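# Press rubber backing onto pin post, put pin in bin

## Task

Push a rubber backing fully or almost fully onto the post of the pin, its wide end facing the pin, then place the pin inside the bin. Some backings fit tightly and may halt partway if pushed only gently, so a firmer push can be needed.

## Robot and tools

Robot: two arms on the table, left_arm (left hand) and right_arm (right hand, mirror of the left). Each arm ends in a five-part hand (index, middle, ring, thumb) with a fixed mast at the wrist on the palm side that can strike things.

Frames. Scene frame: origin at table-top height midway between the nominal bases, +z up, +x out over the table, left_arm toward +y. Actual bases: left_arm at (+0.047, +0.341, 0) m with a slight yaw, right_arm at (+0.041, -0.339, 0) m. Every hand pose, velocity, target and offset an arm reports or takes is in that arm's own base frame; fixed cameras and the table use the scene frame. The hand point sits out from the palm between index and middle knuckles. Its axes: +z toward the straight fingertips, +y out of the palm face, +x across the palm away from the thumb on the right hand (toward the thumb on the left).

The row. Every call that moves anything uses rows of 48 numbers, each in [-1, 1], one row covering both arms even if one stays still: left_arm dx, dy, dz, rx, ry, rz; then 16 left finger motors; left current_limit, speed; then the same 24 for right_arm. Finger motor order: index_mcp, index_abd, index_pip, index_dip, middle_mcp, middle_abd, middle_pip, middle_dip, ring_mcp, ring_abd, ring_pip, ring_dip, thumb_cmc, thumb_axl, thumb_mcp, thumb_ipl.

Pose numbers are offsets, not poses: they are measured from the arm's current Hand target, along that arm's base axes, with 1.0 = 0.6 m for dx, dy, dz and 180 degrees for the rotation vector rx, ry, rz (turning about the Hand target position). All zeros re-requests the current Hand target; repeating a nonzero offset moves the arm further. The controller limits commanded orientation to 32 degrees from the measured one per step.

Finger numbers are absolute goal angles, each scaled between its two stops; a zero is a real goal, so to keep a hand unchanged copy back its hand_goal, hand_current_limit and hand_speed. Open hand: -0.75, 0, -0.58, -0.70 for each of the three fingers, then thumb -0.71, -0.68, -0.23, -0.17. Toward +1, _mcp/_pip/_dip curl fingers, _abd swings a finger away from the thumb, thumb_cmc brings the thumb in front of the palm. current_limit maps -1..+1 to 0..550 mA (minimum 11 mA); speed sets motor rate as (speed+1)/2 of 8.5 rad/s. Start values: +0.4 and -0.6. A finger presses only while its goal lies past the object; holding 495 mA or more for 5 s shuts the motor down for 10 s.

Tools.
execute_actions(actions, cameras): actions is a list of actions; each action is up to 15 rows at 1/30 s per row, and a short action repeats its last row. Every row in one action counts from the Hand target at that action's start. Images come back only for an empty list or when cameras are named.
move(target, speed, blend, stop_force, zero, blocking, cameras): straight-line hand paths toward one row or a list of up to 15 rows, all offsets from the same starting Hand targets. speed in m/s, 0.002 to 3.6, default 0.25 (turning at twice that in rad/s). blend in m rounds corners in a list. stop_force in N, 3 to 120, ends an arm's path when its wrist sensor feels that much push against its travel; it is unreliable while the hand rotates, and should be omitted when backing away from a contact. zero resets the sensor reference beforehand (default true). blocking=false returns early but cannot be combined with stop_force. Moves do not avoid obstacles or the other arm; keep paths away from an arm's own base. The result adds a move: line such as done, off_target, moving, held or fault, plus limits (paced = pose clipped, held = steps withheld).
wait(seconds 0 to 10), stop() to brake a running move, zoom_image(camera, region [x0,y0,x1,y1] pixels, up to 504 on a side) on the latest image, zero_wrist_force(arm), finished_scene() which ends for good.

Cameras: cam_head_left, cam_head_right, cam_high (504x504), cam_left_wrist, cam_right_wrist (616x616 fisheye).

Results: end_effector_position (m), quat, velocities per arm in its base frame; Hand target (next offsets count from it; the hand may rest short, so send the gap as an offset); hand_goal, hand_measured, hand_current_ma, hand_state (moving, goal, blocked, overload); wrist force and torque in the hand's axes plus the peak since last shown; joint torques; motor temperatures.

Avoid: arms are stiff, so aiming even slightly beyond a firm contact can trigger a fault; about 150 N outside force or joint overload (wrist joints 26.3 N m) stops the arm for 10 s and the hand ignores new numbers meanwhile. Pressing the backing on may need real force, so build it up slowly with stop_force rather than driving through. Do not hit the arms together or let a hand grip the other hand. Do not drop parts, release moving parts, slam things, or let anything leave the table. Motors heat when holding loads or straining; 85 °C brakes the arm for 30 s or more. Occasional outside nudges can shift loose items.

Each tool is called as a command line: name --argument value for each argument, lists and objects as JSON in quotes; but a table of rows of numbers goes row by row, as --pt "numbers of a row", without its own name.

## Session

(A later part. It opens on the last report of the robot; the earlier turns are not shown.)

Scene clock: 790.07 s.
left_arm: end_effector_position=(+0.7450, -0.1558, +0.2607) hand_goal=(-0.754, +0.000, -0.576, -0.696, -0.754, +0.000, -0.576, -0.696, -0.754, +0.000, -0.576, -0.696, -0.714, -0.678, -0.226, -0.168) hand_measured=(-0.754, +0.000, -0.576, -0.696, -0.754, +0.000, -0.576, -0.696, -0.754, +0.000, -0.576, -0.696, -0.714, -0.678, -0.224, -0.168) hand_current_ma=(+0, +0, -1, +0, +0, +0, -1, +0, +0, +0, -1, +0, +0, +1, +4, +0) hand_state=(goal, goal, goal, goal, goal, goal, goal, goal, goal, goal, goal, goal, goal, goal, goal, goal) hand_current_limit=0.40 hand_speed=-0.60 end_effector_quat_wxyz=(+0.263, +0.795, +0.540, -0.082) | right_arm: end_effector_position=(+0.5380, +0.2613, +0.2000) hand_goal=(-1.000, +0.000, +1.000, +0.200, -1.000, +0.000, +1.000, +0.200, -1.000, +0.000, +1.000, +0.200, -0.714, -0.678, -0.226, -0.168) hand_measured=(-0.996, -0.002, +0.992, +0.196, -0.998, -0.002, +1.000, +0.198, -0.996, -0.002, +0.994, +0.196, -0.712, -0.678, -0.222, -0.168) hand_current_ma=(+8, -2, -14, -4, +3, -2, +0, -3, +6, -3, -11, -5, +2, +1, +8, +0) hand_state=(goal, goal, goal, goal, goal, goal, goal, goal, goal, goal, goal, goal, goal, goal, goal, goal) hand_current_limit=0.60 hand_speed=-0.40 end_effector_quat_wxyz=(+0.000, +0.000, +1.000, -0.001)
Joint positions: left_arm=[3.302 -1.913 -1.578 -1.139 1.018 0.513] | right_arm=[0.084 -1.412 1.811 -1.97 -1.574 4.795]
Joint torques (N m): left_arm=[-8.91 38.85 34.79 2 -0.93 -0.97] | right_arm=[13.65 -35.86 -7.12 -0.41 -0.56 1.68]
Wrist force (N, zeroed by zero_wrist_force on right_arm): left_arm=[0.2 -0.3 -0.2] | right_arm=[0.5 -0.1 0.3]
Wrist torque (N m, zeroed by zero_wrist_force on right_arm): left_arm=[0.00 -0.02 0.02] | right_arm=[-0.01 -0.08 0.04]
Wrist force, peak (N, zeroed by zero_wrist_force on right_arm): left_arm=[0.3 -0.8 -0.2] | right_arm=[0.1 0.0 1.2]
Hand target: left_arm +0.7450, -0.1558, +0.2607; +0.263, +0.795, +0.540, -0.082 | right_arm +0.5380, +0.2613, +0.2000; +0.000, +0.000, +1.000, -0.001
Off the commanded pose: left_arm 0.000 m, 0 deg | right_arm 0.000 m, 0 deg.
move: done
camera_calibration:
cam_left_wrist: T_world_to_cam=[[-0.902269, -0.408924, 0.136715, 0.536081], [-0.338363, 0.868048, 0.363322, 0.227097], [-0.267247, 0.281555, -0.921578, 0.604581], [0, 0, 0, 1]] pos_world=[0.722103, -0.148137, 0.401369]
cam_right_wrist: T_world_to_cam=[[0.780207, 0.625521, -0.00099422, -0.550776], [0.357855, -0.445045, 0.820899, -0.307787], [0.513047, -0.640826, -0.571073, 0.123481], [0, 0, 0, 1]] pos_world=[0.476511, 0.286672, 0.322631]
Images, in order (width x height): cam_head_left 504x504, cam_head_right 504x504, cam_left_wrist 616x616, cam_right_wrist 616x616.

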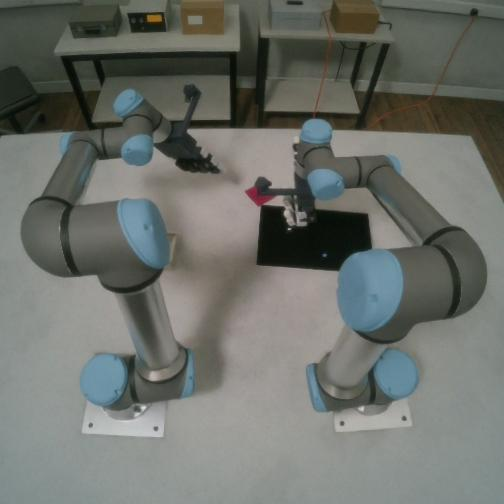

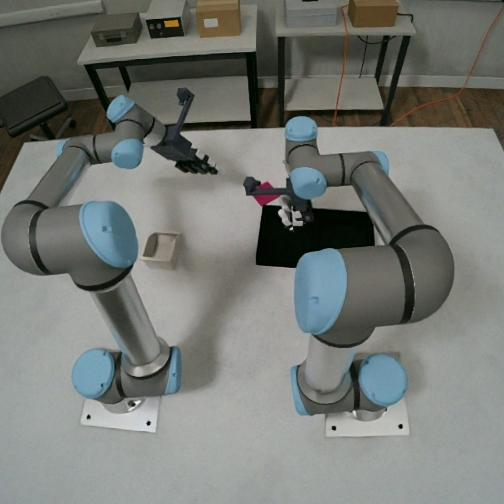

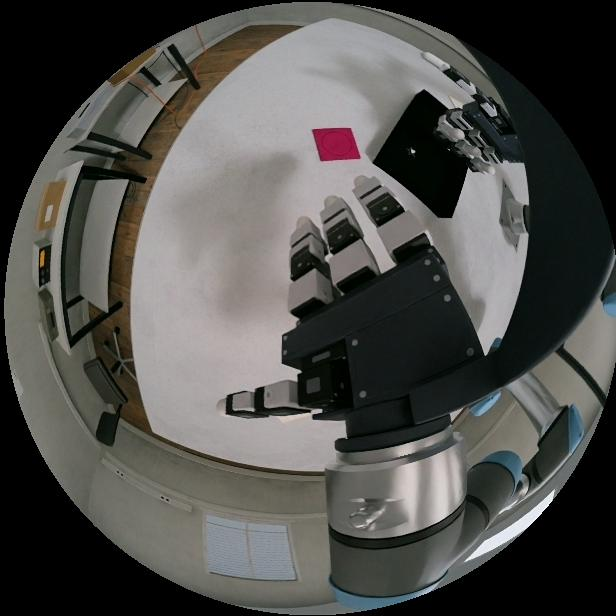

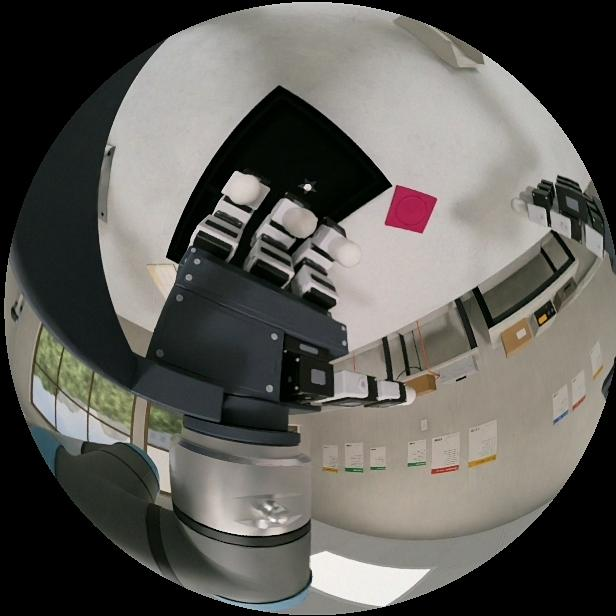

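move --target '[0,0,0,0,0,0,-0.754,0,-0.576,-0.696,-0.754,0,-0.576,-0.696,-0.754,0,-0.576,-0.696,-0.714,-0.678,-0.226,-0.168,0.4,-0.6,0,0,-0.1833,0,0,0,-1,0,1,0.2,-1,0,1,0.2,-1,0,1,0.2,-0.714,-0.678,-0.226,-0.168,0.6,-0.4]' --speed 0.08 --cameras '["cam_left_wrist","cam_right_wrist","cam_head_left","cam_head_right"]'

zoom_image --camera "cam_head_left" --region '[270, 195, 310, 235]'

zoom_image --camera "cam_head_right" --region '[270, 195, 310, 235]'

zoom_image --camera "cam_left_wrist" --region '[395, 120, 445, 170]'

zoom_image --camera "cam_right_wrist" --region '[270, 160, 370, 260]'

Scene clock: 794.03 s.
left_arm: end_effector_position=(+0.7450, -0.1558, +0.2607) hand_goal=(-0.754, +0.000, -0.576, -0.696, -0.754, +0.000, -0.576, -0.696, -0.754, +0.000, -0.576, -0.696, -0.714, -0.678, -0.226, -0.168) hand_measured=(-0.754, +0.000, -0.576, -0.696, -0.754, +0.000, -0.576, -0.696, -0.754, +0.000, -0.576, -0.696, -0.714, -0.678, -0.224, -0.168) hand_current_ma=(+0, +0, -1, +0, +0, +0, -1, +0, +0, +0, -1, +0, +0, +1, +4, +0) hand_state=(goal, goal, goal, goal, goal, goal, goal, goal, goal, goal, goal, goal, goal, goal, goal, goal) hand_current_limit=0.40 hand_speed=-0.60 end_effector_quat_wxyz=(+0.263, +0.795, +0.540, -0.082) | right_arm: end_effector_position=(+0.5379, +0.2613, +0.0901) hand_goal=(-1.000, +0.000, +1.000, +0.200, -1.000, +0.000, +1.000, +0.200, -1.000, +0.000, +1.000, +0.200, -0.714, -0.678, -0.226, -0.168) hand_measured=(-0.996, -0.002, +0.992, +0.196, -0.998, -0.002, +1.000, +0.198, -0.996, -0.002, +0.994, +0.196, -0.712, -0.678, -0.222, -0.168) hand_current_ma=(+8, -2, -13, -4, +3, -2, +0, -3, +6, -3, -10, -5, +2, +1, +8, +0) hand_state=(goal, goal, goal, goal, goal, goal, goal, goal, goal, goal, goal, goal, goal, goal, goal, goal) hand_current_limit=0.60 hand_speed=-0.40 end_effector_quat_wxyz=(+0.000, +0.000, +1.000, -0.001)
Joint positions: left_arm=[3.302 -1.913 -1.578 -1.139 1.018 0.513] | right_arm=[0.084 -1.272 1.958 -2.258 -1.574 4.795]
Joint torques (N m): left_arm=[-9.25 38.89 36.02 2.02 -1.01 -0.92] | right_arm=[-8.03 -23.94 -4.16 -4.2 0.66 1.11]
Wrist force (N, zeroed by zero_wrist_force on right_arm): left_arm=[0.2 -0.6 -0.2] | right_arm=[0.2 -0.1 0.1]
Wrist torque (N m, zeroed by zero_wrist_force on right_arm): left_arm=[-0.03 -0.02 0.03] | right_arm=[0.00 -0.05 0.01]
Wrist force, peak (N, zeroed by zero_wrist_force on right_arm): left_arm=[0.4 -0.8 0.0] | right_arm=[0.6 0.4 0.3]
Hand target: left_arm +0.7450, -0.1558, +0.2607; +0.263, +0.795, +0.540, -0.082 | right_arm +0.5380, +0.2613, +0.0901; +0.000, +0.000, +1.000, -0.001
Off the commanded pose: left_arm 0.000 m, 0 deg | right_arm 0.000 m, 0 deg.
move: done
camera_calibration:
cam_left_wrist: T_world_to_cam=[[-0.902269, -0.408924, 0.136715, 0.536081], [-0.338363, 0.868048, 0.363322, 0.227097], [-0.267247, 0.281555, -0.921578, 0.604581], [0, 0, 0, 1]] pos_world=[0.722103, -0.148137, 0.401369]
cam_right_wrist: T_world_to_cam=[[0.780156, 0.625584, -0.00110894, -0.550854], [0.357965, -0.444958, 0.820898, -0.217647], [0.513047, -0.640825, -0.571074, 0.0607193], [0, 0, 0, 1]] pos_world=[0.476511, 0.286672, 0.212731]
Images, in order (width x height): cam_head_left 504x504, cam_head_right 504x504, cam_left_wrist 616x616, cam_right_wrist 616x616.

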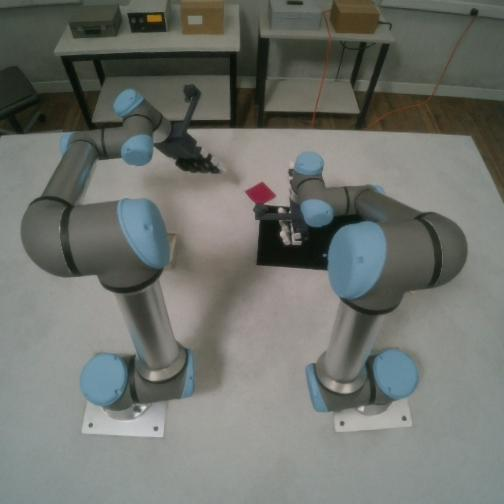

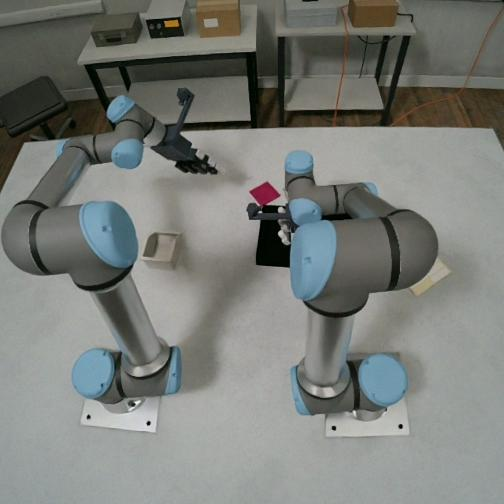

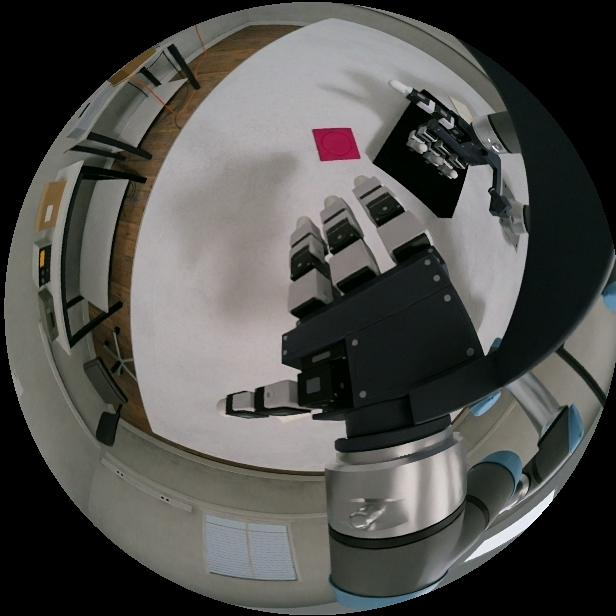

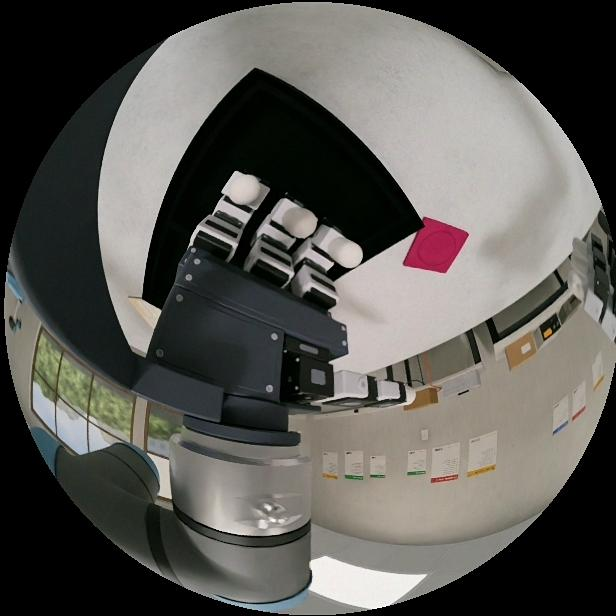

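Scaled by 12.600 from the camera's 504x504 image, which has a finer 720x720 frame.

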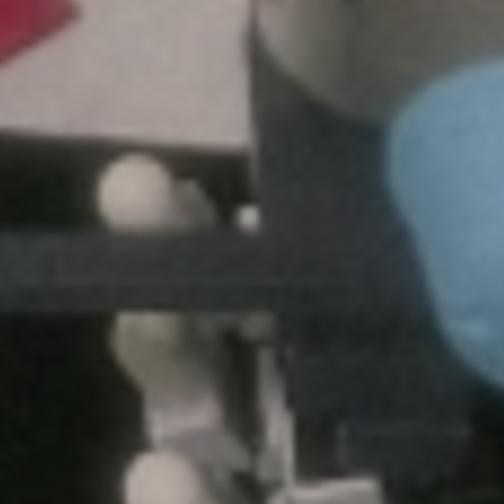

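Scaled by 12.600 from the camera's 504x504 image, which has a finer 720x720 frame.

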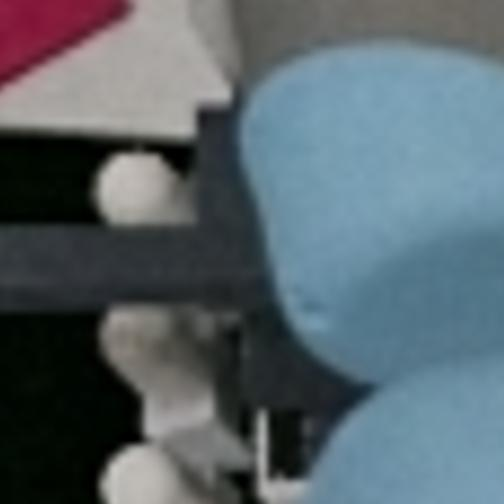

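Scaled by 10.080 from the camera's 616x616 image, which has a finer 880x880 frame.

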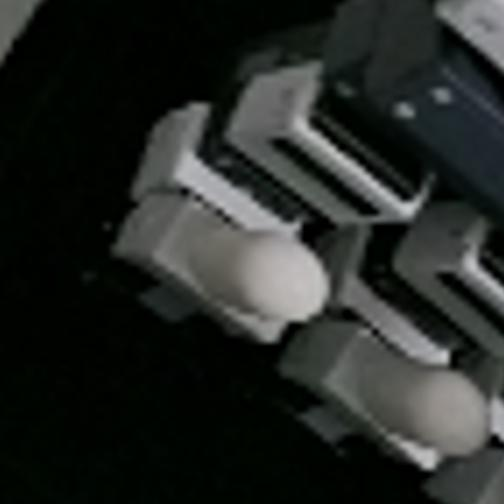

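Scaled by 5.040 from the camera's 616x616 image, which has a finer 880x880 frame.

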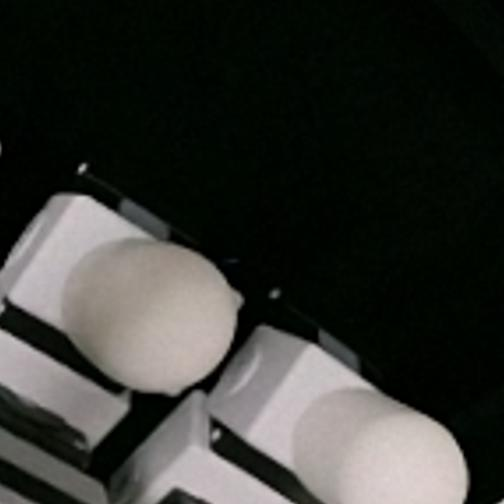

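move --target '[0,0,0,0,0,0,-0.754,0,-0.576,-0.696,-0.754,0,-0.576,-0.696,-0.754,0,-0.576,-0.696,-0.714,-0.678,-0.226,-0.168,0.4,-0.6,0,0,-0.025,0,0,0,-1,0,1,0.2,-1,0,1,0.2,-1,0,1,0.2,-0.714,-0.678,-0.226,-0.168,0.6,-0.4]' --speed 0.04

zero_wrist_force --arm "right_arm"

move --target '[0,0,0,0,0,0,-0.754,0,-0.576,-0.696,-0.754,0,-0.576,-0.696,-0.754,0,-0.576,-0.696,-0.714,-0.678,-0.226,-0.168,0.4,-0.6,0,0,-0.0333,0,0,0,-1,0,1,0.2,-1,0,1,0.2,-1,0,1,0.2,-0.714,-0.678,-0.226,-0.168,0.6,-0.4]' --speed 0.005 --stop_force 3 --cameras '["cam_left_wrist"]'

zoom_image --camera "cam_left_wrist" --region '[390, 120, 430, 160]'

Scene clock: 795.23 s.
left_arm: end_effector_position=(+0.7450, -0.1558, +0.2607) hand_goal=(-0.754, +0.000, -0.576, -0.696, -0.754, +0.000, -0.576, -0.696, -0.754, +0.000, -0.576, -0.696, -0.714, -0.678, -0.226, -0.168) hand_measured=(-0.754, +0.000, -0.576, -0.696, -0.754, +0.000, -0.576, -0.696, -0.754, +0.000, -0.576, -0.696, -0.714, -0.678, -0.224, -0.168) hand_current_ma=(+0, +0, -1, +0, +0, +0, -1, +0, +0, +0, -1, +0, +0, +1, +4, +0) hand_state=(goal, goal, goal, goal, goal, goal, goal, goal, goal, goal, goal, goal, goal, goal, goal, goal) hand_current_limit=0.40 hand_speed=-0.60 end_effector_quat_wxyz=(+0.263, +0.795, +0.540, -0.082) | right_arm: end_effector_position=(+0.5380, +0.2613, +0.0751) hand_goal=(-1.000, +0.000, +1.000, +0.200, -1.000, +0.000, +1.000, +0.200, -1.000, +0.000, +1.000, +0.200, -0.714, -0.678, -0.226, -0.168) hand_measured=(-0.996, -0.002, +0.992, +0.196, -0.998, -0.002, +1.000, +0.198, -0.996, -0.002, +0.994, +0.196, -0.712, -0.678, -0.222, -0.168) hand_current_ma=(+8, -2, -13, -4, +3, -2, +0, -3, +6, -3, -10, -5, +2, +1, +8, +0) hand_state=(goal, goal, goal, goal, goal, goal, goal, goal, goal, goal, goal, goal, goal, goal, goal, goal) hand_current_limit=0.60 hand_speed=-0.40 end_effector_quat_wxyz=(+0.000, +0.000, +1.000, -0.001)
Joint positions: left_arm=[3.302 -1.913 -1.578 -1.139 1.018 0.513] | right_arm=[0.084 -1.247 1.973 -2.297 -1.574 4.795]
Joint torques (N m): left_arm=[-8.88 39.7 35.04 2.13 -1.01 -0.87] | right_arm=[-2.29 -23.01 -3.53 -4.18 0.15 1.56]
Wrist force (N, zeroed by zero_wrist_force on right_arm): left_arm=[0.1 -0.3 0.1] | right_arm=[0.0 0.1 0.2]
Wrist torque (N m, zeroed by zero_wrist_force on right_arm): left_arm=[-0.02 0.00 0.01] | right_arm=[0.03 -0.02 0.00]
Wrist force, peak (N, zeroed by zero_wrist_force on right_arm): left_arm=[0.4 -0.7 -0.1] | right_arm=[0.0 0.4 0.2]
Hand target: left_arm +0.7450, -0.1558, +0.2607; +0.263, +0.795, +0.540, -0.082 | right_arm +0.5380, +0.2613, +0.0751; +0.000, +0.000, +1.000, -0.001
Off the commanded pose: left_arm 0.000 m, 0 deg | right_arm 0.000 m, 0 deg.
move: done

Wrist force sensor zeroed.

Scene clock: 798.77 s.
left_arm: end_effector_position=(+0.7450, -0.1558, +0.2607) hand_goal=(-0.754, +0.000, -0.576, -0.696, -0.754, +0.000, -0.576, -0.696, -0.754, +0.000, -0.576, -0.696, -0.714, -0.678, -0.226, -0.168) hand_measured=(-0.754, +0.000, -0.576, -0.696, -0.754, +0.000, -0.576, -0.696, -0.754, +0.000, -0.576, -0.696, -0.714, -0.678, -0.224, -0.168) hand_current_ma=(+0, +0, -1, +0, +0, +0, -1, +0, +0, +0, -1, +0, +0, +1, +4, +0) hand_state=(goal, goal, goal, goal, goal, goal, goal, goal, goal, goal, goal, goal, goal, goal, goal, goal) hand_current_limit=0.40 hand_speed=-0.60 end_effector_quat_wxyz=(+0.263, +0.795, +0.540, -0.082) | right_arm: end_effector_position=(+0.5380, +0.2613, +0.0647) hand_goal=(-1.000, +0.000, +1.000, +0.200, -1.000, +0.000, +1.000, +0.200, -1.000, +0.000, +1.000, +0.200, -0.714, -0.678, -0.226, -0.168) hand_measured=(-0.996, -0.002, +1.000, +0.196, -0.998, -0.002, +1.000, +0.198, -0.996, -0.002, +0.998, +0.196, -0.712, -0.678, -0.222, -0.168) hand_current_ma=(+7, -1, +0, -4, +3, -2, +0, -3, +6, -3, -3, -5, +2, +1, +8, +0) hand_state=(goal, goal, goal, goal, goal, goal, goal, goal, goal, goal, goal, goal, goal, goal, goal, goal) hand_current_limit=0.60 hand_speed=-0.40 end_effector_quat_wxyz=(+0.000, +0.000, +1.000, -0.001)
Joint positions: left_arm=[3.302 -1.913 -1.578 -1.139 1.018 0.513] | right_arm=[0.084 -1.229 1.982 -2.324 -1.574 4.795]
Joint torques (N m): left_arm=[-9.14 39.2 35.4 1.95 -0.93 -0.99] | right_arm=[10.83 -37.56 -29.69 -0.1 0.12 1.48]
Wrist force (N, zeroed by zero_wrist_force on right_arm): left_arm=[0.0 -0.5 0.0] | right_arm=[0.5 -0.1 -4.1]
Wrist torque (N m, zeroed by zero_wrist_force on right_arm): left_arm=[-0.04 0.01 0.01] | right_arm=[0.33 -0.11 0.06]
Wrist force, peak (N, zeroed by zero_wrist_force on right_arm): left_arm=[0.2 -0.8 -0.3] | right_arm=[2.9 -2.3 -11.0]
Hand target: left_arm +0.7450, -0.1558, +0.2607; +0.263, +0.795, +0.540, -0.082 | right_arm +0.5380, +0.2613, +0.0647; +0.000, +0.000, +1.000, -0.001 (not the last commanded pose)
Off the commanded pose: left_arm 0.000 m, 0 deg | right_arm 0.010 m, 0 deg.
move: contact (right_arm)
camera_calibration:
cam_left_wrist: T_world_to_cam=[[-0.902269, -0.408924, 0.136715, 0.536081], [-0.338363, 0.868048, 0.363322, 0.227097], [-0.267247, 0.281555, -0.921578, 0.604581], [0, 0, 0, 1]] pos_world=[0.722103, -0.148137, 0.401369]
Images, in order (width x height): cam_left_wrist 616x616.

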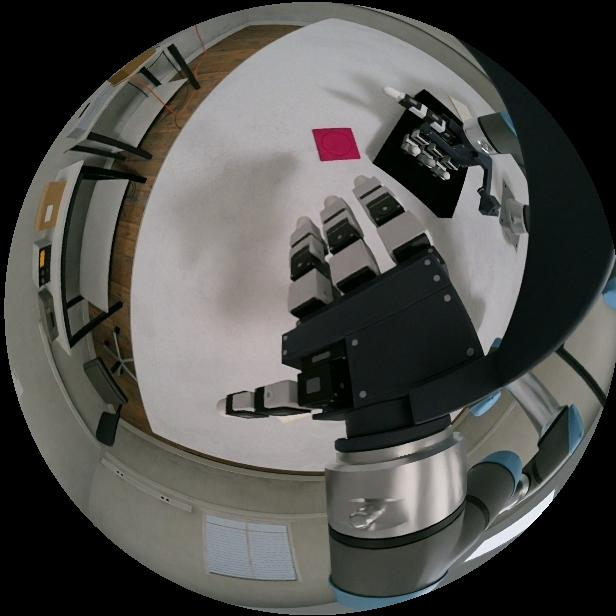

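Scaled by 12.600 from the camera's 616x616 image, which has a finer 880x880 frame.

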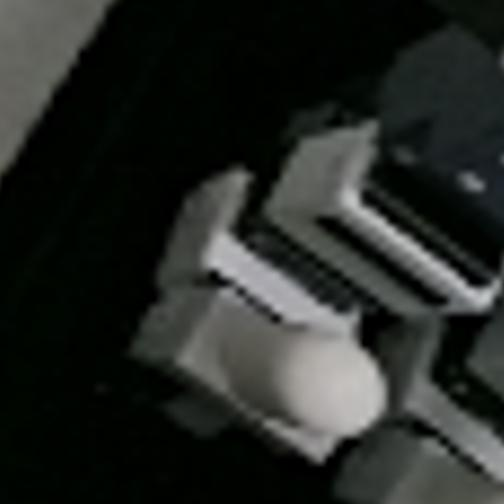

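wait --seconds 0.1 --cameras '["cam_right_wrist","cam_head_left","cam_head_right"]'

zoom_image --camera "cam_right_wrist" --region '[290, 180, 350, 240]'

zoom_image --camera "cam_head_left" --region '[265, 205, 305, 245]'

zoom_image --camera "cam_left_wrist" --region '[395, 135, 420, 160]'

Scene clock: 799.63 s.
left_arm: end_effector_position=(+0.7450, -0.1558, +0.2607) hand_goal=(-0.754, +0.000, -0.576, -0.696, -0.754, +0.000, -0.576, -0.696, -0.754, +0.000, -0.576, -0.696, -0.714, -0.678, -0.226, -0.168) hand_measured=(-0.754, +0.000, -0.576, -0.696, -0.754, +0.000, -0.576, -0.696, -0.754, +0.000, -0.576, -0.696, -0.714, -0.678, -0.224, -0.168) hand_current_ma=(+0, +0, -1, +0, +0, +0, -1, +0, +0, +0, -1, +0, +0, +1, +4, +0) hand_state=(goal, goal, goal, goal, goal, goal, goal, goal, goal, goal, goal, goal, goal, goal, goal, goal) hand_current_limit=0.40 hand_speed=-0.60 end_effector_quat_wxyz=(+0.263, +0.795, +0.540, -0.082) | right_arm: end_effector_position=(+0.5380, +0.2613, +0.0647) hand_goal=(-1.000, +0.000, +1.000, +0.200, -1.000, +0.000, +1.000, +0.200, -1.000, +0.000, +1.000, +0.200, -0.714, -0.678, -0.226, -0.168) hand_measured=(-0.996, -0.002, +1.000, +0.196, -0.998, -0.002, +1.000, +0.198, -0.996, -0.002, +0.998, +0.196, -0.712, -0.678, -0.222, -0.168) hand_current_ma=(+7, -1, +0, -4, +3, -2, +0, -3, +6, -3, -3, -5, +2, +1, +8, +0) hand_state=(goal, goal, goal, goal, goal, goal, goal, goal, goal, goal, goal, goal, goal, goal, goal, goal) hand_current_limit=0.60 hand_speed=-0.40 end_effector_quat_wxyz=(+0.000, +0.000, +1.000, -0.001)
Joint positions: left_arm=[3.302 -1.913 -1.578 -1.139 1.018 0.513] | right_arm=[0.084 -1.229 1.982 -2.324 -1.574 4.795]
Joint torques (N m): left_arm=[-9.08 39.87 34.87 2.03 -1.08 -0.9] | right_arm=[10.36 -38.61 -29.36 -0.48 -0.08 1.29]
Wrist force (N, zeroed by zero_wrist_force on right_arm): left_arm=[0.3 -0.6 0.0] | right_arm=[0.3 -0.4 -3.9]
Wrist torque (N m, zeroed by zero_wrist_force on right_arm): left_arm=[-0.04 -0.03 0.04] | right_arm=[0.27 -0.07 0.02]
Wrist force, peak (N, zeroed by zero_wrist_force on right_arm): left_arm=[0.3 -0.7 -0.4] | right_arm=[0.5 -0.3 -4.2]
Hand target: left_arm +0.7450, -0.1558, +0.2607; +0.263, +0.795, +0.540, -0.082 | right_arm +0.5380, +0.2613, +0.0647; +0.000, +0.000, +1.000, -0.001 (not the last commanded pose)
Off the commanded pose: left_arm 0.000 m, 0 deg | right_arm 0.010 m, 0 deg.
wait: 0.10 s; at rest from the start
camera_calibration:
cam_right_wrist: T_world_to_cam=[[0.780207, 0.625521, -0.00099422, -0.550988], [0.357855, -0.445045, 0.820899, -0.196673], [0.513047, -0.640826, -0.571073, 0.046106], [0, 0, 0, 1]] pos_world=[0.476611, 0.286672, 0.187231]
Images, in order (width x height): cam_head_left 504x504, cam_head_right 504x504, cam_right_wrist 616x616.

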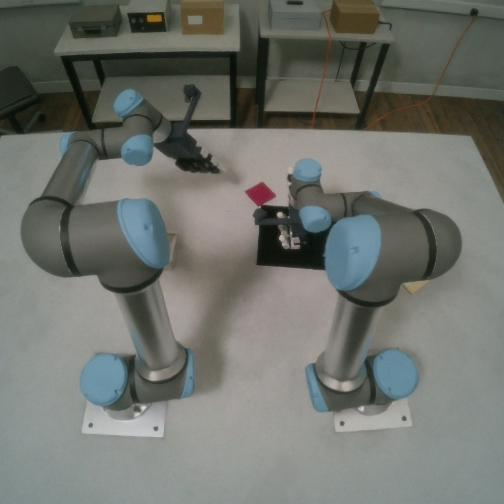

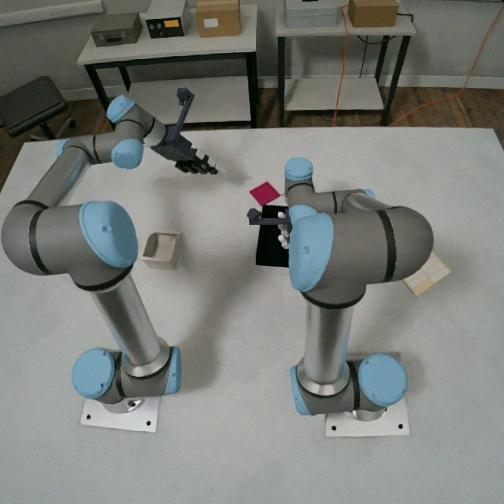

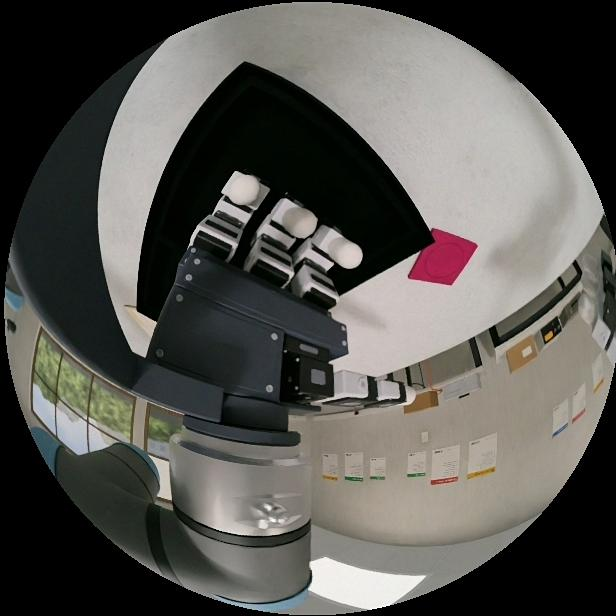

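Scaled by 8.400 from the camera's 616x616 image, which has a finer 880x880 frame.

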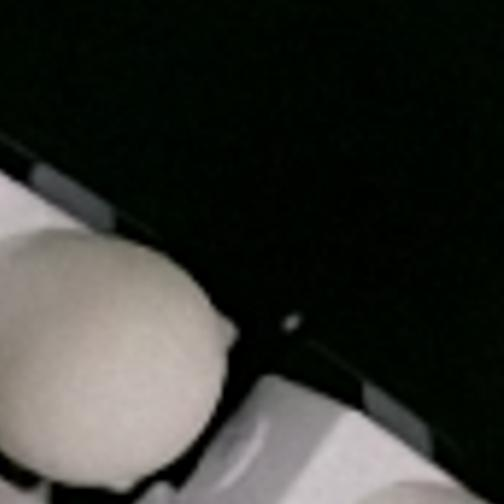

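Scaled by 12.600 from the camera's 504x504 image, which has a finer 720x720 frame.

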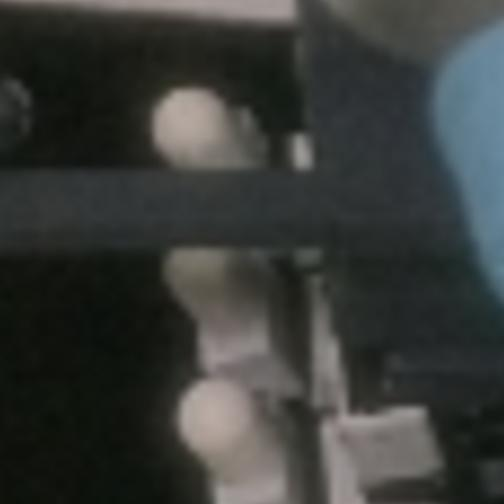

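This scene's latest camera images include none from cam_left_wrist. They are from: cam_head_left, cam_head_right, cam_right_wrist. cam_left_wrist's image comes with the result of a call that names it in "cameras".

move --target '[0,0,0,0,0,0,-0.754,0,-0.576,-0.696,-0.754,0,-0.576,-0.696,-0.754,0,-0.576,-0.696,-0.714,-0.678,-0.226,-0.168,0.4,-0.6,0,0,0.2255,0,0,0,-1,0,1,0.2,-1,0,1,0.2,-1,0,1,0.2,-0.714,-0.678,-0.226,-0.168,0.6,-0.4]' --speed 0.1 --cameras '["cam_left_wrist","cam_right_wrist","cam_head_left"]'

zoom_image --camera "cam_right_wrist" --region '[290, 165, 330, 205]'

zoom_image --camera "cam_left_wrist" --region '[400, 140, 424, 164]'

Scene clock: 801.80 s.
left_arm: end_effector_position=(+0.7450, -0.1558, +0.2607) hand_goal=(-0.754, +0.000, -0.576, -0.696, -0.754, +0.000, -0.576, -0.696, -0.754, +0.000, -0.576, -0.696, -0.714, -0.678, -0.226, -0.168) hand_measured=(-0.754, +0.000, -0.576, -0.696, -0.754, +0.000, -0.576, -0.696, -0.754, +0.000, -0.576, -0.696, -0.714, -0.678, -0.224, -0.168) hand_current_ma=(+0, +0, -1, +0, +0, +0, -1, +0, +0, +0, -1, +0, +0, +1, +4, +0) hand_state=(goal, goal, goal, goal, goal, goal, goal, goal, goal, goal, goal, goal, goal, goal, goal, goal) hand_current_limit=0.40 hand_speed=-0.60 end_effector_quat_wxyz=(+0.263, +0.795, +0.540, -0.082) | right_arm: end_effector_position=(+0.5379, +0.2613, +0.1999) hand_goal=(-1.000, +0.000, +1.000, +0.200, -1.000, +0.000, +1.000, +0.200, -1.000, +0.000, +1.000, +0.200, -0.714, -0.678, -0.226, -0.168) hand_measured=(-0.996, -0.002, +1.000, +0.196, -0.998, -0.002, +1.000, +0.198, -0.996, -0.002, +0.998, +0.196, -0.712, -0.678, -0.222, -0.168) hand_current_ma=(+7, -2, +0, -4, +3, -2, +0, -3, +6, -3, -3, -5, +2, +1, +8, +0) hand_state=(goal, goal, goal, goal, goal, goal, goal, goal, goal, goal, goal, goal, goal, goal, goal, goal) hand_current_limit=0.60 hand_speed=-0.40 end_effector_quat_wxyz=(+0.000, +0.000, +1.000, -0.001)
Joint positions: left_arm=[3.302 -1.913 -1.578 -1.139 1.018 0.513] | right_arm=[0.084 -1.412 1.811 -1.97 -1.574 4.795]
Joint torques (N m): left_arm=[-8.68 39.17 35.07 2.13 -1.02 -1.12] | right_arm=[-11.27 -36.8 -34.6 -0.73 -1.41 -1.48]
Wrist force (N, zeroed by zero_wrist_force on right_arm): left_arm=[0.2 -0.8 -0.2] | right_arm=[0.4 0.1 -0.2]
Wrist torque (N m, zeroed by zero_wrist_force on right_arm): left_arm=[-0.05 -0.01 0.02] | right_arm=[0.01 -0.05 0.04]
Wrist force, peak (N, zeroed by zero_wrist_force on right_arm): left_arm=[0.1 -0.8 -0.1] | right_arm=[0.6 -0.3 -4.1]
Hand target: left_arm +0.7450, -0.1558, +0.2607; +0.263, +0.795, +0.540, -0.082 | right_arm +0.5380, +0.2613, +0.2000; +0.000, +0.000, +1.000, -0.001
Off the commanded pose: left_arm 0.000 m, 0 deg | right_arm 0.000 m, 0 deg.
move: done
camera_calibration:
cam_left_wrist: T_world_to_cam=[[-0.902269, -0.408924, 0.136715, 0.536081], [-0.338363, 0.868048, 0.363322, 0.227097], [-0.267247, 0.281555, -0.921578, 0.604581], [0, 0, 0, 1]] pos_world=[0.722103, -0.148137, 0.401369]
cam_right_wrist: T_world_to_cam=[[0.780207, 0.625521, -0.00099422, -0.550838], [0.357855, -0.445045, 0.820899, -0.30766], [0.513047, -0.640826, -0.571073, 0.123488], [0, 0, 0, 1]] pos_world=[0.476511, 0.286772, 0.322531]
Images, in order (width x height): cam_head_left 504x504, cam_left_wrist 616x616, cam_right_wrist 616x616.

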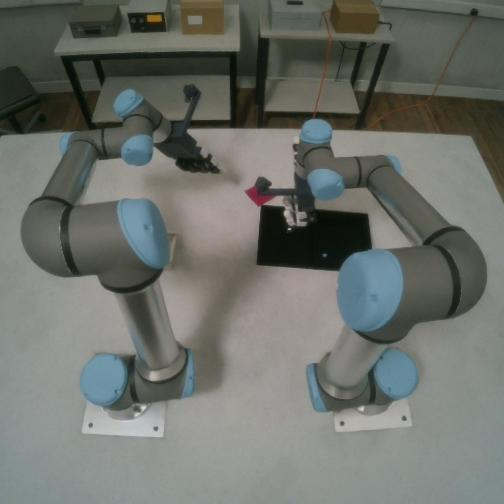

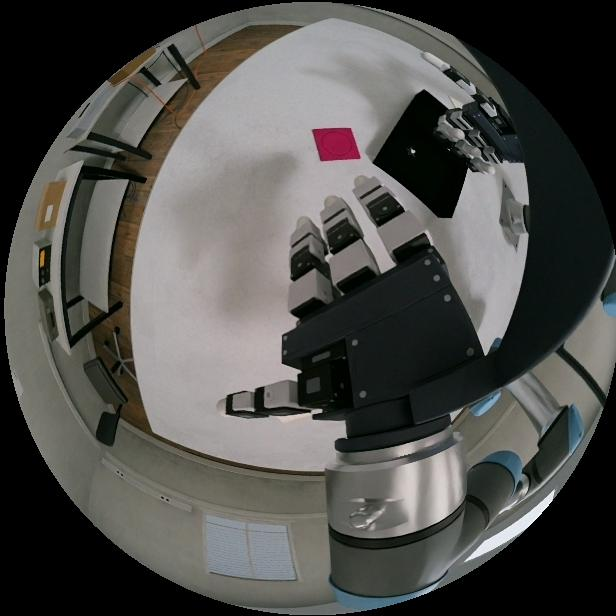

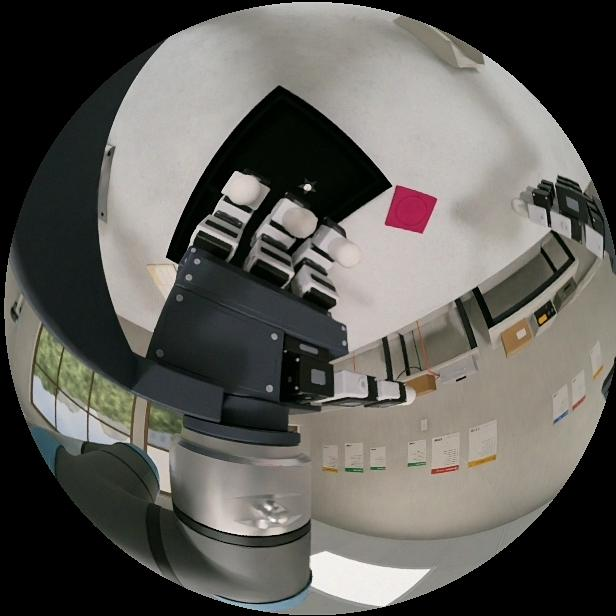

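Scaled by 12.600 from the camera's 616x616 image, which has a finer 880x880 frame.

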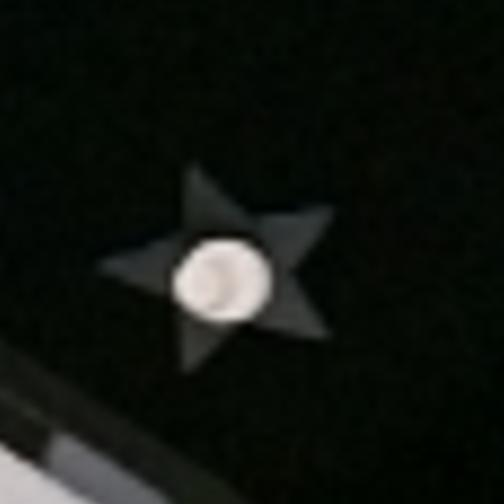

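Scaled by 21.000 from the camera's 616x616 image, which has a finer 880x880 frame.

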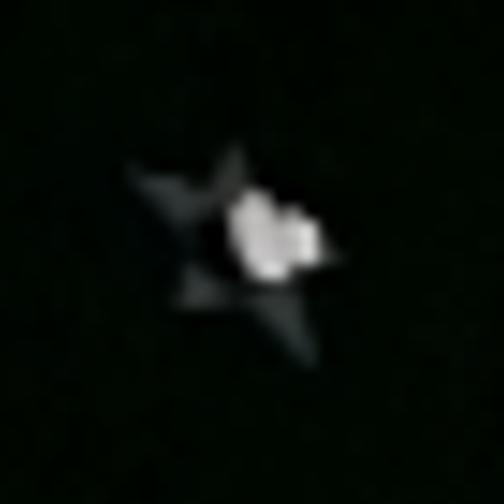

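move --target '[0,0,0,0,0,0,-0.754,0,-0.576,-0.696,-0.754,0,-0.576,-0.696,-0.754,0,-0.576,-0.696,-0.714,-0.678,-0.226,-0.168,0.4,-0.6,-0.00583,0,-0.2067,0,0,0,-1,0,1,0.2,-1,0,1,0.2,-1,0,1,0.2,-0.714,-0.678,-0.226,-0.168,0.6,-0.4]' --speed 0.12

zero_wrist_force --arm "right_arm"

move --target '[0,0,0,0,0,0,-0.754,0,-0.576,-0.696,-0.754,0,-0.576,-0.696,-0.754,0,-0.576,-0.696,-0.714,-0.678,-0.226,-0.168,0.4,-0.6,0,0,-0.0215,0,0,0,-1,0,1,0.2,-1,0,1,0.2,-1,0,1,0.2,-0.714,-0.678,-0.226,-0.168,0.6,-0.4]' --speed 0.004 --stop_force 3 --cameras '["cam_left_wrist"]'

zoom_image --camera "cam_left_wrist" --region '[390, 120, 430, 160]'

Scene clock: 807.50 s.
left_arm: end_effector_position=(+0.7450, -0.1558, +0.2607) hand_goal=(-0.754, +0.000, -0.576, -0.696, -0.754, +0.000, -0.576, -0.696, -0.754, +0.000, -0.576, -0.696, -0.714, -0.678, -0.226, -0.168) hand_measured=(-0.754, +0.000, -0.576, -0.696, -0.754, +0.000, -0.576, -0.696, -0.754, +0.000, -0.576, -0.696, -0.714, -0.678, -0.224, -0.168) hand_current_ma=(+0, +0, -1, +0, +0, +0, -1, +0, +0, +0, -1, +0, +0, +1, +4, +0) hand_state=(goal, goal, goal, goal, goal, goal, goal, goal, goal, goal, goal, goal, goal, goal, goal, goal) hand_current_limit=0.40 hand_speed=-0.60 end_effector_quat_wxyz=(+0.263, +0.795, +0.540, -0.082) | right_arm: end_effector_position=(+0.5345, +0.2613, +0.0761) hand_goal=(-1.000, +0.000, +1.000, +0.200, -1.000, +0.000, +1.000, +0.200, -1.000, +0.000, +1.000, +0.200, -0.714, -0.678, -0.226, -0.168) hand_measured=(-0.996, -0.002, +1.000, +0.196, -0.998, -0.002, +1.000, +0.198, -0.996, -0.002, +0.998, +0.196, -0.712, -0.678, -0.222, -0.168) hand_current_ma=(+7, -2, +0, -4, +3, -2, +0, -3, +6, -3, -3, -5, +2, +1, +8, +0) hand_state=(goal, goal, goal, goal, goal, goal, goal, goal, goal, goal, goal, goal, goal, goal, goal, goal) hand_current_limit=0.60 hand_speed=-0.40 end_effector_quat_wxyz=(+0.000, +0.000, +1.000, -0.001)
Joint positions: left_arm=[3.302 -1.913 -1.578 -1.139 1.018 0.513] | right_arm=[0.084 -1.255 1.982 -2.298 -1.574 4.796]
Joint torques (N m): left_arm=[-8.76 39.46 34.51 1.91 -1.07 -1.11] | right_arm=[12.65 -23.67 -2.77 -4.07 0.91 1.71]
Wrist force (N, zeroed by zero_wrist_force on right_arm): left_arm=[0.1 -0.5 -0.2] | right_arm=[0.0 0.2 -0.3]
Wrist torque (N m, zeroed by zero_wrist_force on right_arm): left_arm=[-0.02 0.00 0.01] | right_arm=[0.05 0.00 0.00]
Wrist force, peak (N, zeroed by zero_wrist_force on right_arm): left_arm=[0.1 -0.9 0.1] | right_arm=[0.3 -0.1 -1.2]
Hand target: left_arm +0.7450, -0.1558, +0.2607; +0.263, +0.795, +0.540, -0.082 | right_arm +0.5345, +0.2613, +0.0760; +0.000, +0.000, +1.000, -0.001
Off the commanded pose: left_arm 0.000 m, 0 deg | right_arm 0.000 m, 0 deg.
move: done

Wrist force sensor zeroed.

Scene clock: 811.43 s.
left_arm: end_effector_position=(+0.7450, -0.1558, +0.2607) hand_goal=(-0.754, +0.000, -0.576, -0.696, -0.754, +0.000, -0.576, -0.696, -0.754, +0.000, -0.576, -0.696, -0.714, -0.678, -0.226, -0.168) hand_measured=(-0.754, +0.000, -0.576, -0.696, -0.754, +0.000, -0.576, -0.696, -0.754, +0.000, -0.576, -0.696, -0.714, -0.678, -0.224, -0.168) hand_current_ma=(+0, +0, -1, +0, +0, +0, -1, +0, +0, +0, -1, +0, +0, +1, +4, +0) hand_state=(goal, goal, goal, goal, goal, goal, goal, goal, goal, goal, goal, goal, goal, goal, goal, goal) hand_current_limit=0.40 hand_speed=-0.60 end_effector_quat_wxyz=(+0.263, +0.795, +0.540, -0.082) | right_arm: end_effector_position=(+0.5345, +0.2613, +0.0661) hand_goal=(-1.000, +0.000, +1.000, +0.200, -1.000, +0.000, +1.000, +0.200, -1.000, +0.000, +1.000, +0.200, -0.714, -0.678, -0.226, -0.168) hand_measured=(-0.996, +0.002, +1.000, +0.196, -0.998, -0.002, +1.000, +0.198, -0.996, -0.002, +0.998, +0.196, -0.712, -0.678, -0.222, -0.168) hand_current_ma=(+6, +3, +0, -4, +3, -2, +0, -3, +6, -3, -3, -5, +2, +1, +8, +0) hand_state=(goal, goal, goal, goal, goal, goal, goal, goal, goal, goal, goal, goal, goal, goal, goal, goal) hand_current_limit=0.60 hand_speed=-0.40 end_effector_quat_wxyz=(+0.000, +0.000, +1.000, -0.001)
Joint positions: left_arm=[3.302 -1.913 -1.578 -1.139 1.018 0.513] | right_arm=[0.084 -1.238 1.991 -2.324 -1.574 4.796]
Joint torques (N m): left_arm=[-8.62 39.36 34.91 2.08 -1.12 -1.2] | right_arm=[12.94 -38.41 -28.78 -0.34 1.15 1.24]
Wrist force (N, zeroed by zero_wrist_force on right_arm): left_arm=[0.3 -0.4 -0.1] | right_arm=[-0.9 -0.8 -2.8]
Wrist torque (N m, zeroed by zero_wrist_force on right_arm): left_arm=[-0.01 -0.03 0.03] | right_arm=[0.17 -0.12 -0.05]
Wrist force, peak (N, zeroed by zero_wrist_force on right_arm): left_arm=[0.4 -0.7 -0.2] | right_arm=[-1.3 -1.2 -5.5]
Hand target: left_arm +0.7450, -0.1558, +0.2607; +0.263, +0.795, +0.540, -0.082 | right_arm +0.5345, +0.2613, +0.0661; +0.000, +0.000, +1.000, -0.001 (not the last commanded pose)
Off the commanded pose: left_arm 0.000 m, 0 deg | right_arm 0.003 m, 0 deg.
move: contact (right_arm)
camera_calibration:
cam_left_wrist: T_world_to_cam=[[-0.902269, -0.408924, 0.136715, 0.536081], [-0.338363, 0.868048, 0.363322, 0.227097], [-0.267247, 0.281555, -0.921578, 0.604581], [0, 0, 0, 1]] pos_world=[0.722103, -0.148137, 0.401369]
Images, in order (width x height): cam_left_wrist 616x616.

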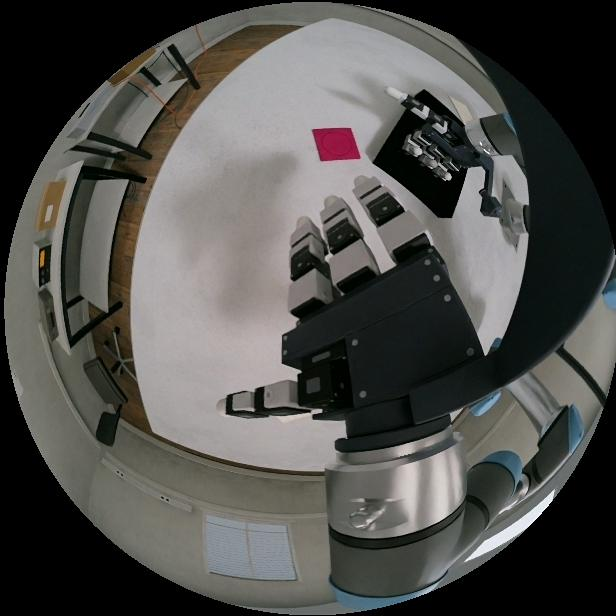

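Scaled by 12.600 from the camera's 616x616 image, which has a finer 880x880 frame.

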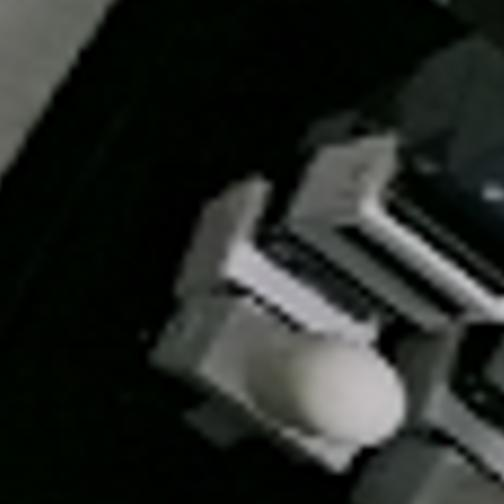

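move --pt "0 0 0 0 0 0 -0.754 0 -0.576 -0.696 -0.754 0 -0.576 -0.696 -0.754 0 -0.576 -0.696 -0.714 -0.678 -0.226 -0.168 0.4 -0.6 0 0 0.0165 0 0 0 -1 0 1 0.2 -1 0 1 0.2 -1 0 1 0.2 -0.714 -0.678 -0.226 -0.168 0.6 -0.4" --pt "0 0 0 0 0 0 -0.754 0 -0.576 -0.696 -0.754 0 -0.576 -0.696 -0.754 0 -0.576 -0.696 -0.714 -0.678 -0.226 -0.168 0.4 -0.6 -0.00417 0 0.0165 0 0 0 -1 0 1 0.2 -1 0 1 0.2 -1 0 1 0.2 -0.714 -0.678 -0.226 -0.168 0.6 -0.4" --speed 0.05 --blend 0.002

zero_wrist_force --arm "right_arm"

move --target '[0,0,0,0,0,0,-0.754,0,-0.576,-0.696,-0.754,0,-0.576,-0.696,-0.754,0,-0.576,-0.696,-0.714,-0.678,-0.226,-0.168,0.4,-0.6,0,0,-0.0215,0,0,0,-1,0,1,0.2,-1,0,1,0.2,-1,0,1,0.2,-0.714,-0.678,-0.226,-0.168,0.6,-0.4]' --speed 0.004 --stop_force 3 --cameras '["cam_left_wrist"]'

zoom_image --camera "cam_left_wrist" --region '[390, 120, 430, 160]'

Scene clock: 813.03 s.
left_arm: end_effector_position=(+0.7450, -0.1558, +0.2607) hand_goal=(-0.754, +0.000, -0.576, -0.696, -0.754, +0.000, -0.576, -0.696, -0.754, +0.000, -0.576, -0.696, -0.714, -0.678, -0.226, -0.168) hand_measured=(-0.754, +0.000, -0.576, -0.696, -0.754, +0.000, -0.576, -0.696, -0.754, +0.000, -0.576, -0.696, -0.714, -0.678, -0.224, -0.168) hand_current_ma=(+0, +0, -1, +0, +0, +0, -1, +0, +0, +0, -1, +0, +0, +1, +4, +0) hand_state=(goal, goal, goal, goal, goal, goal, goal, goal, goal, goal, goal, goal, goal, goal, goal, goal) hand_current_limit=0.40 hand_speed=-0.60 end_effector_quat_wxyz=(+0.263, +0.795, +0.540, -0.082) | right_arm: end_effector_position=(+0.5321, +0.2613, +0.0760) hand_goal=(-1.000, +0.000, +1.000, +0.200, -1.000, +0.000, +1.000, +0.200, -1.000, +0.000, +1.000, +0.200, -0.714, -0.678, -0.226, -0.168) hand_measured=(-0.996, +0.002, +1.000, +0.196, -0.998, -0.002, +1.000, +0.198, -0.996, -0.002, +0.998, +0.196, -0.712, -0.678, -0.222, -0.168) hand_current_ma=(+6, +3, +0, -4, +3, -2, +0, -3, +6, -3, -3, -5, +2, +1, +8, +0) hand_state=(goal, goal, goal, goal, goal, goal, goal, goal, goal, goal, goal, goal, goal, goal, goal, goal) hand_current_limit=0.60 hand_speed=-0.40 end_effector_quat_wxyz=(+0.000, +0.000, +1.000, -0.001)
Joint positions: left_arm=[3.302 -1.913 -1.578 -1.139 1.018 0.513] | right_arm=[0.084 -1.259 1.988 -2.3 -1.574 4.796]
Joint torques (N m): left_arm=[-9.26 38.12 35.65 2.07 -1.01 -1.14] | right_arm=[12.26 -39.1 -3.56 -0.54 0.49 1.68]
Wrist force (N, zeroed by zero_wrist_force on right_arm): left_arm=[0.3 -0.5 -0.2] | right_arm=[0.1 -0.4 0.3]
Wrist torque (N m, zeroed by zero_wrist_force on right_arm): left_arm=[-0.02 -0.04 0.03] | right_arm=[-0.07 -0.02 0.00]
Wrist force, peak (N, zeroed by zero_wrist_force on right_arm): left_arm=[0.2 -0.8 -0.2] | right_arm=[-1.1 -0.4 -3.4]
Hand target: left_arm +0.7450, -0.1558, +0.2607; +0.263, +0.795, +0.540, -0.082 | right_arm +0.5320, +0.2613, +0.0760; +0.000, +0.000, +1.000, -0.001
Off the commanded pose: left_arm 0.000 m, 0 deg | right_arm 0.000 m, 0 deg.
move: done; blend cut to 0.0013 m at target 1

Wrist force sensor zeroed.

Scene clock: 816.73 s.
left_arm: end_effector_position=(+0.7450, -0.1558, +0.2607) hand_goal=(-0.754, +0.000, -0.576, -0.696, -0.754, +0.000, -0.576, -0.696, -0.754, +0.000, -0.576, -0.696, -0.714, -0.678, -0.226, -0.168) hand_measured=(-0.754, +0.000, -0.576, -0.696, -0.754, +0.000, -0.576, -0.696, -0.754, +0.000, -0.576, -0.696, -0.714, -0.678, -0.224, -0.168) hand_current_ma=(+0, +0, -1, +0, +0, +0, -1, +0, +0, +0, -1, +0, +0, +1, +4, +0) hand_state=(goal, goal, goal, goal, goal, goal, goal, goal, goal, goal, goal, goal, goal, goal, goal, goal) hand_current_limit=0.40 hand_speed=-0.60 end_effector_quat_wxyz=(+0.263, +0.795, +0.540, -0.082) | right_arm: end_effector_position=(+0.5320, +0.2613, +0.0660) hand_goal=(-1.000, +0.000, +1.000, +0.200, -1.000, +0.000, +1.000, +0.200, -1.000, +0.000, +1.000, +0.200, -0.714, -0.678, -0.226, -0.168) hand_measured=(-0.996, +0.006, +1.000, +0.196, -0.998, -0.002, +1.000, +0.198, -0.996, -0.002, +0.998, +0.196, -0.712, -0.678, -0.222, -0.168) hand_current_ma=(+6, +7, +0, -4, +3, -2, +0, -3, +6, -3, -3, -5, +2, +1, +8, +0) hand_state=(goal, goal, goal, goal, goal, goal, goal, goal, goal, goal, goal, goal, goal, goal, goal, goal) hand_current_limit=0.60 hand_speed=-0.40 end_effector_quat_wxyz=(+0.000, +0.000, +1.000, -0.001)
Joint positions: left_arm=[3.302 -1.913 -1.578 -1.139 1.018 0.513] | right_arm=[0.085 -1.242 1.998 -2.326 -1.574 4.796]
Joint torques (N m): left_arm=[-8.57 39.16 34.91 2.15 -1.16 -1.2] | right_arm=[12.78 -38.31 -26.06 0.14 -0.95 1.31]
Wrist force (N, zeroed by zero_wrist_force on right_arm): left_arm=[0.1 -0.4 -0.1] | right_arm=[-1.2 -0.5 -3.6]
Wrist torque (N m, zeroed by zero_wrist_force on right_arm): left_arm=[-0.01 -0.01 0.01] | right_arm=[0.28 -0.08 -0.08]
Wrist force, peak (N, zeroed by zero_wrist_force on right_arm): left_arm=[0.3 -0.8 -0.2] | right_arm=[-0.6 -0.7 -6.3]
Hand target: left_arm +0.7450, -0.1558, +0.2607; +0.263, +0.795, +0.540, -0.082 | right_arm +0.5320, +0.2613, +0.0661; +0.000, +0.000, +1.000, -0.001 (not the last commanded pose)
Off the commanded pose: left_arm 0.000 m, 0 deg | right_arm 0.003 m, 0 deg.
move: contact (right_arm)
camera_calibration:
cam_left_wrist: T_world_to_cam=[[-0.902269, -0.408924, 0.136715, 0.536081], [-0.338363, 0.868048, 0.363322, 0.227097], [-0.267247, 0.281555, -0.921578, 0.604581], [0, 0, 0, 1]] pos_world=[0.722103, -0.148137, 0.401369]
Images, in order (width x height): cam_left_wrist 616x616.

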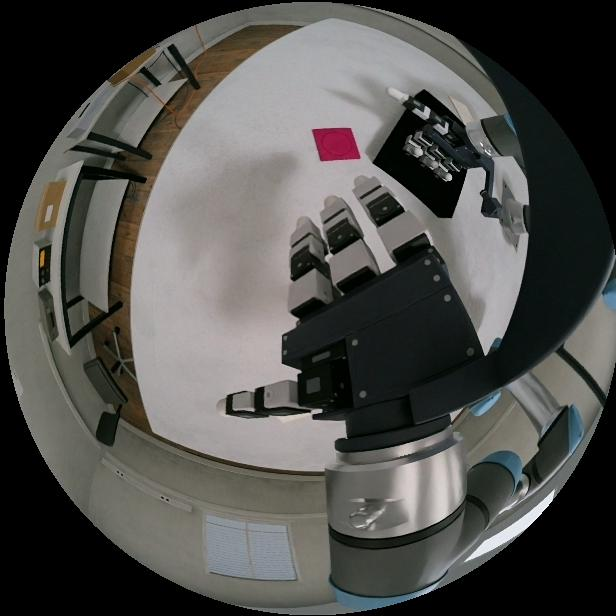

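Scaled by 12.600 from the camera's 616x616 image, which has a finer 880x880 frame.

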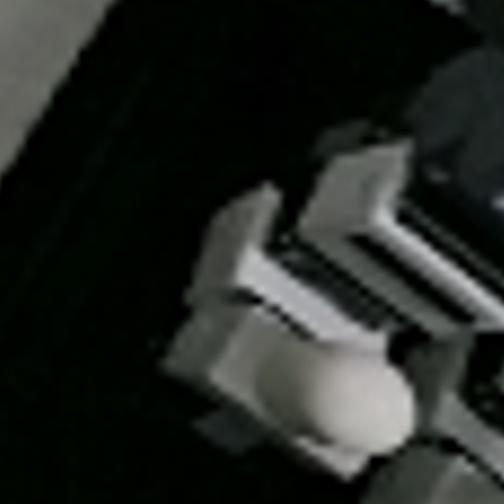

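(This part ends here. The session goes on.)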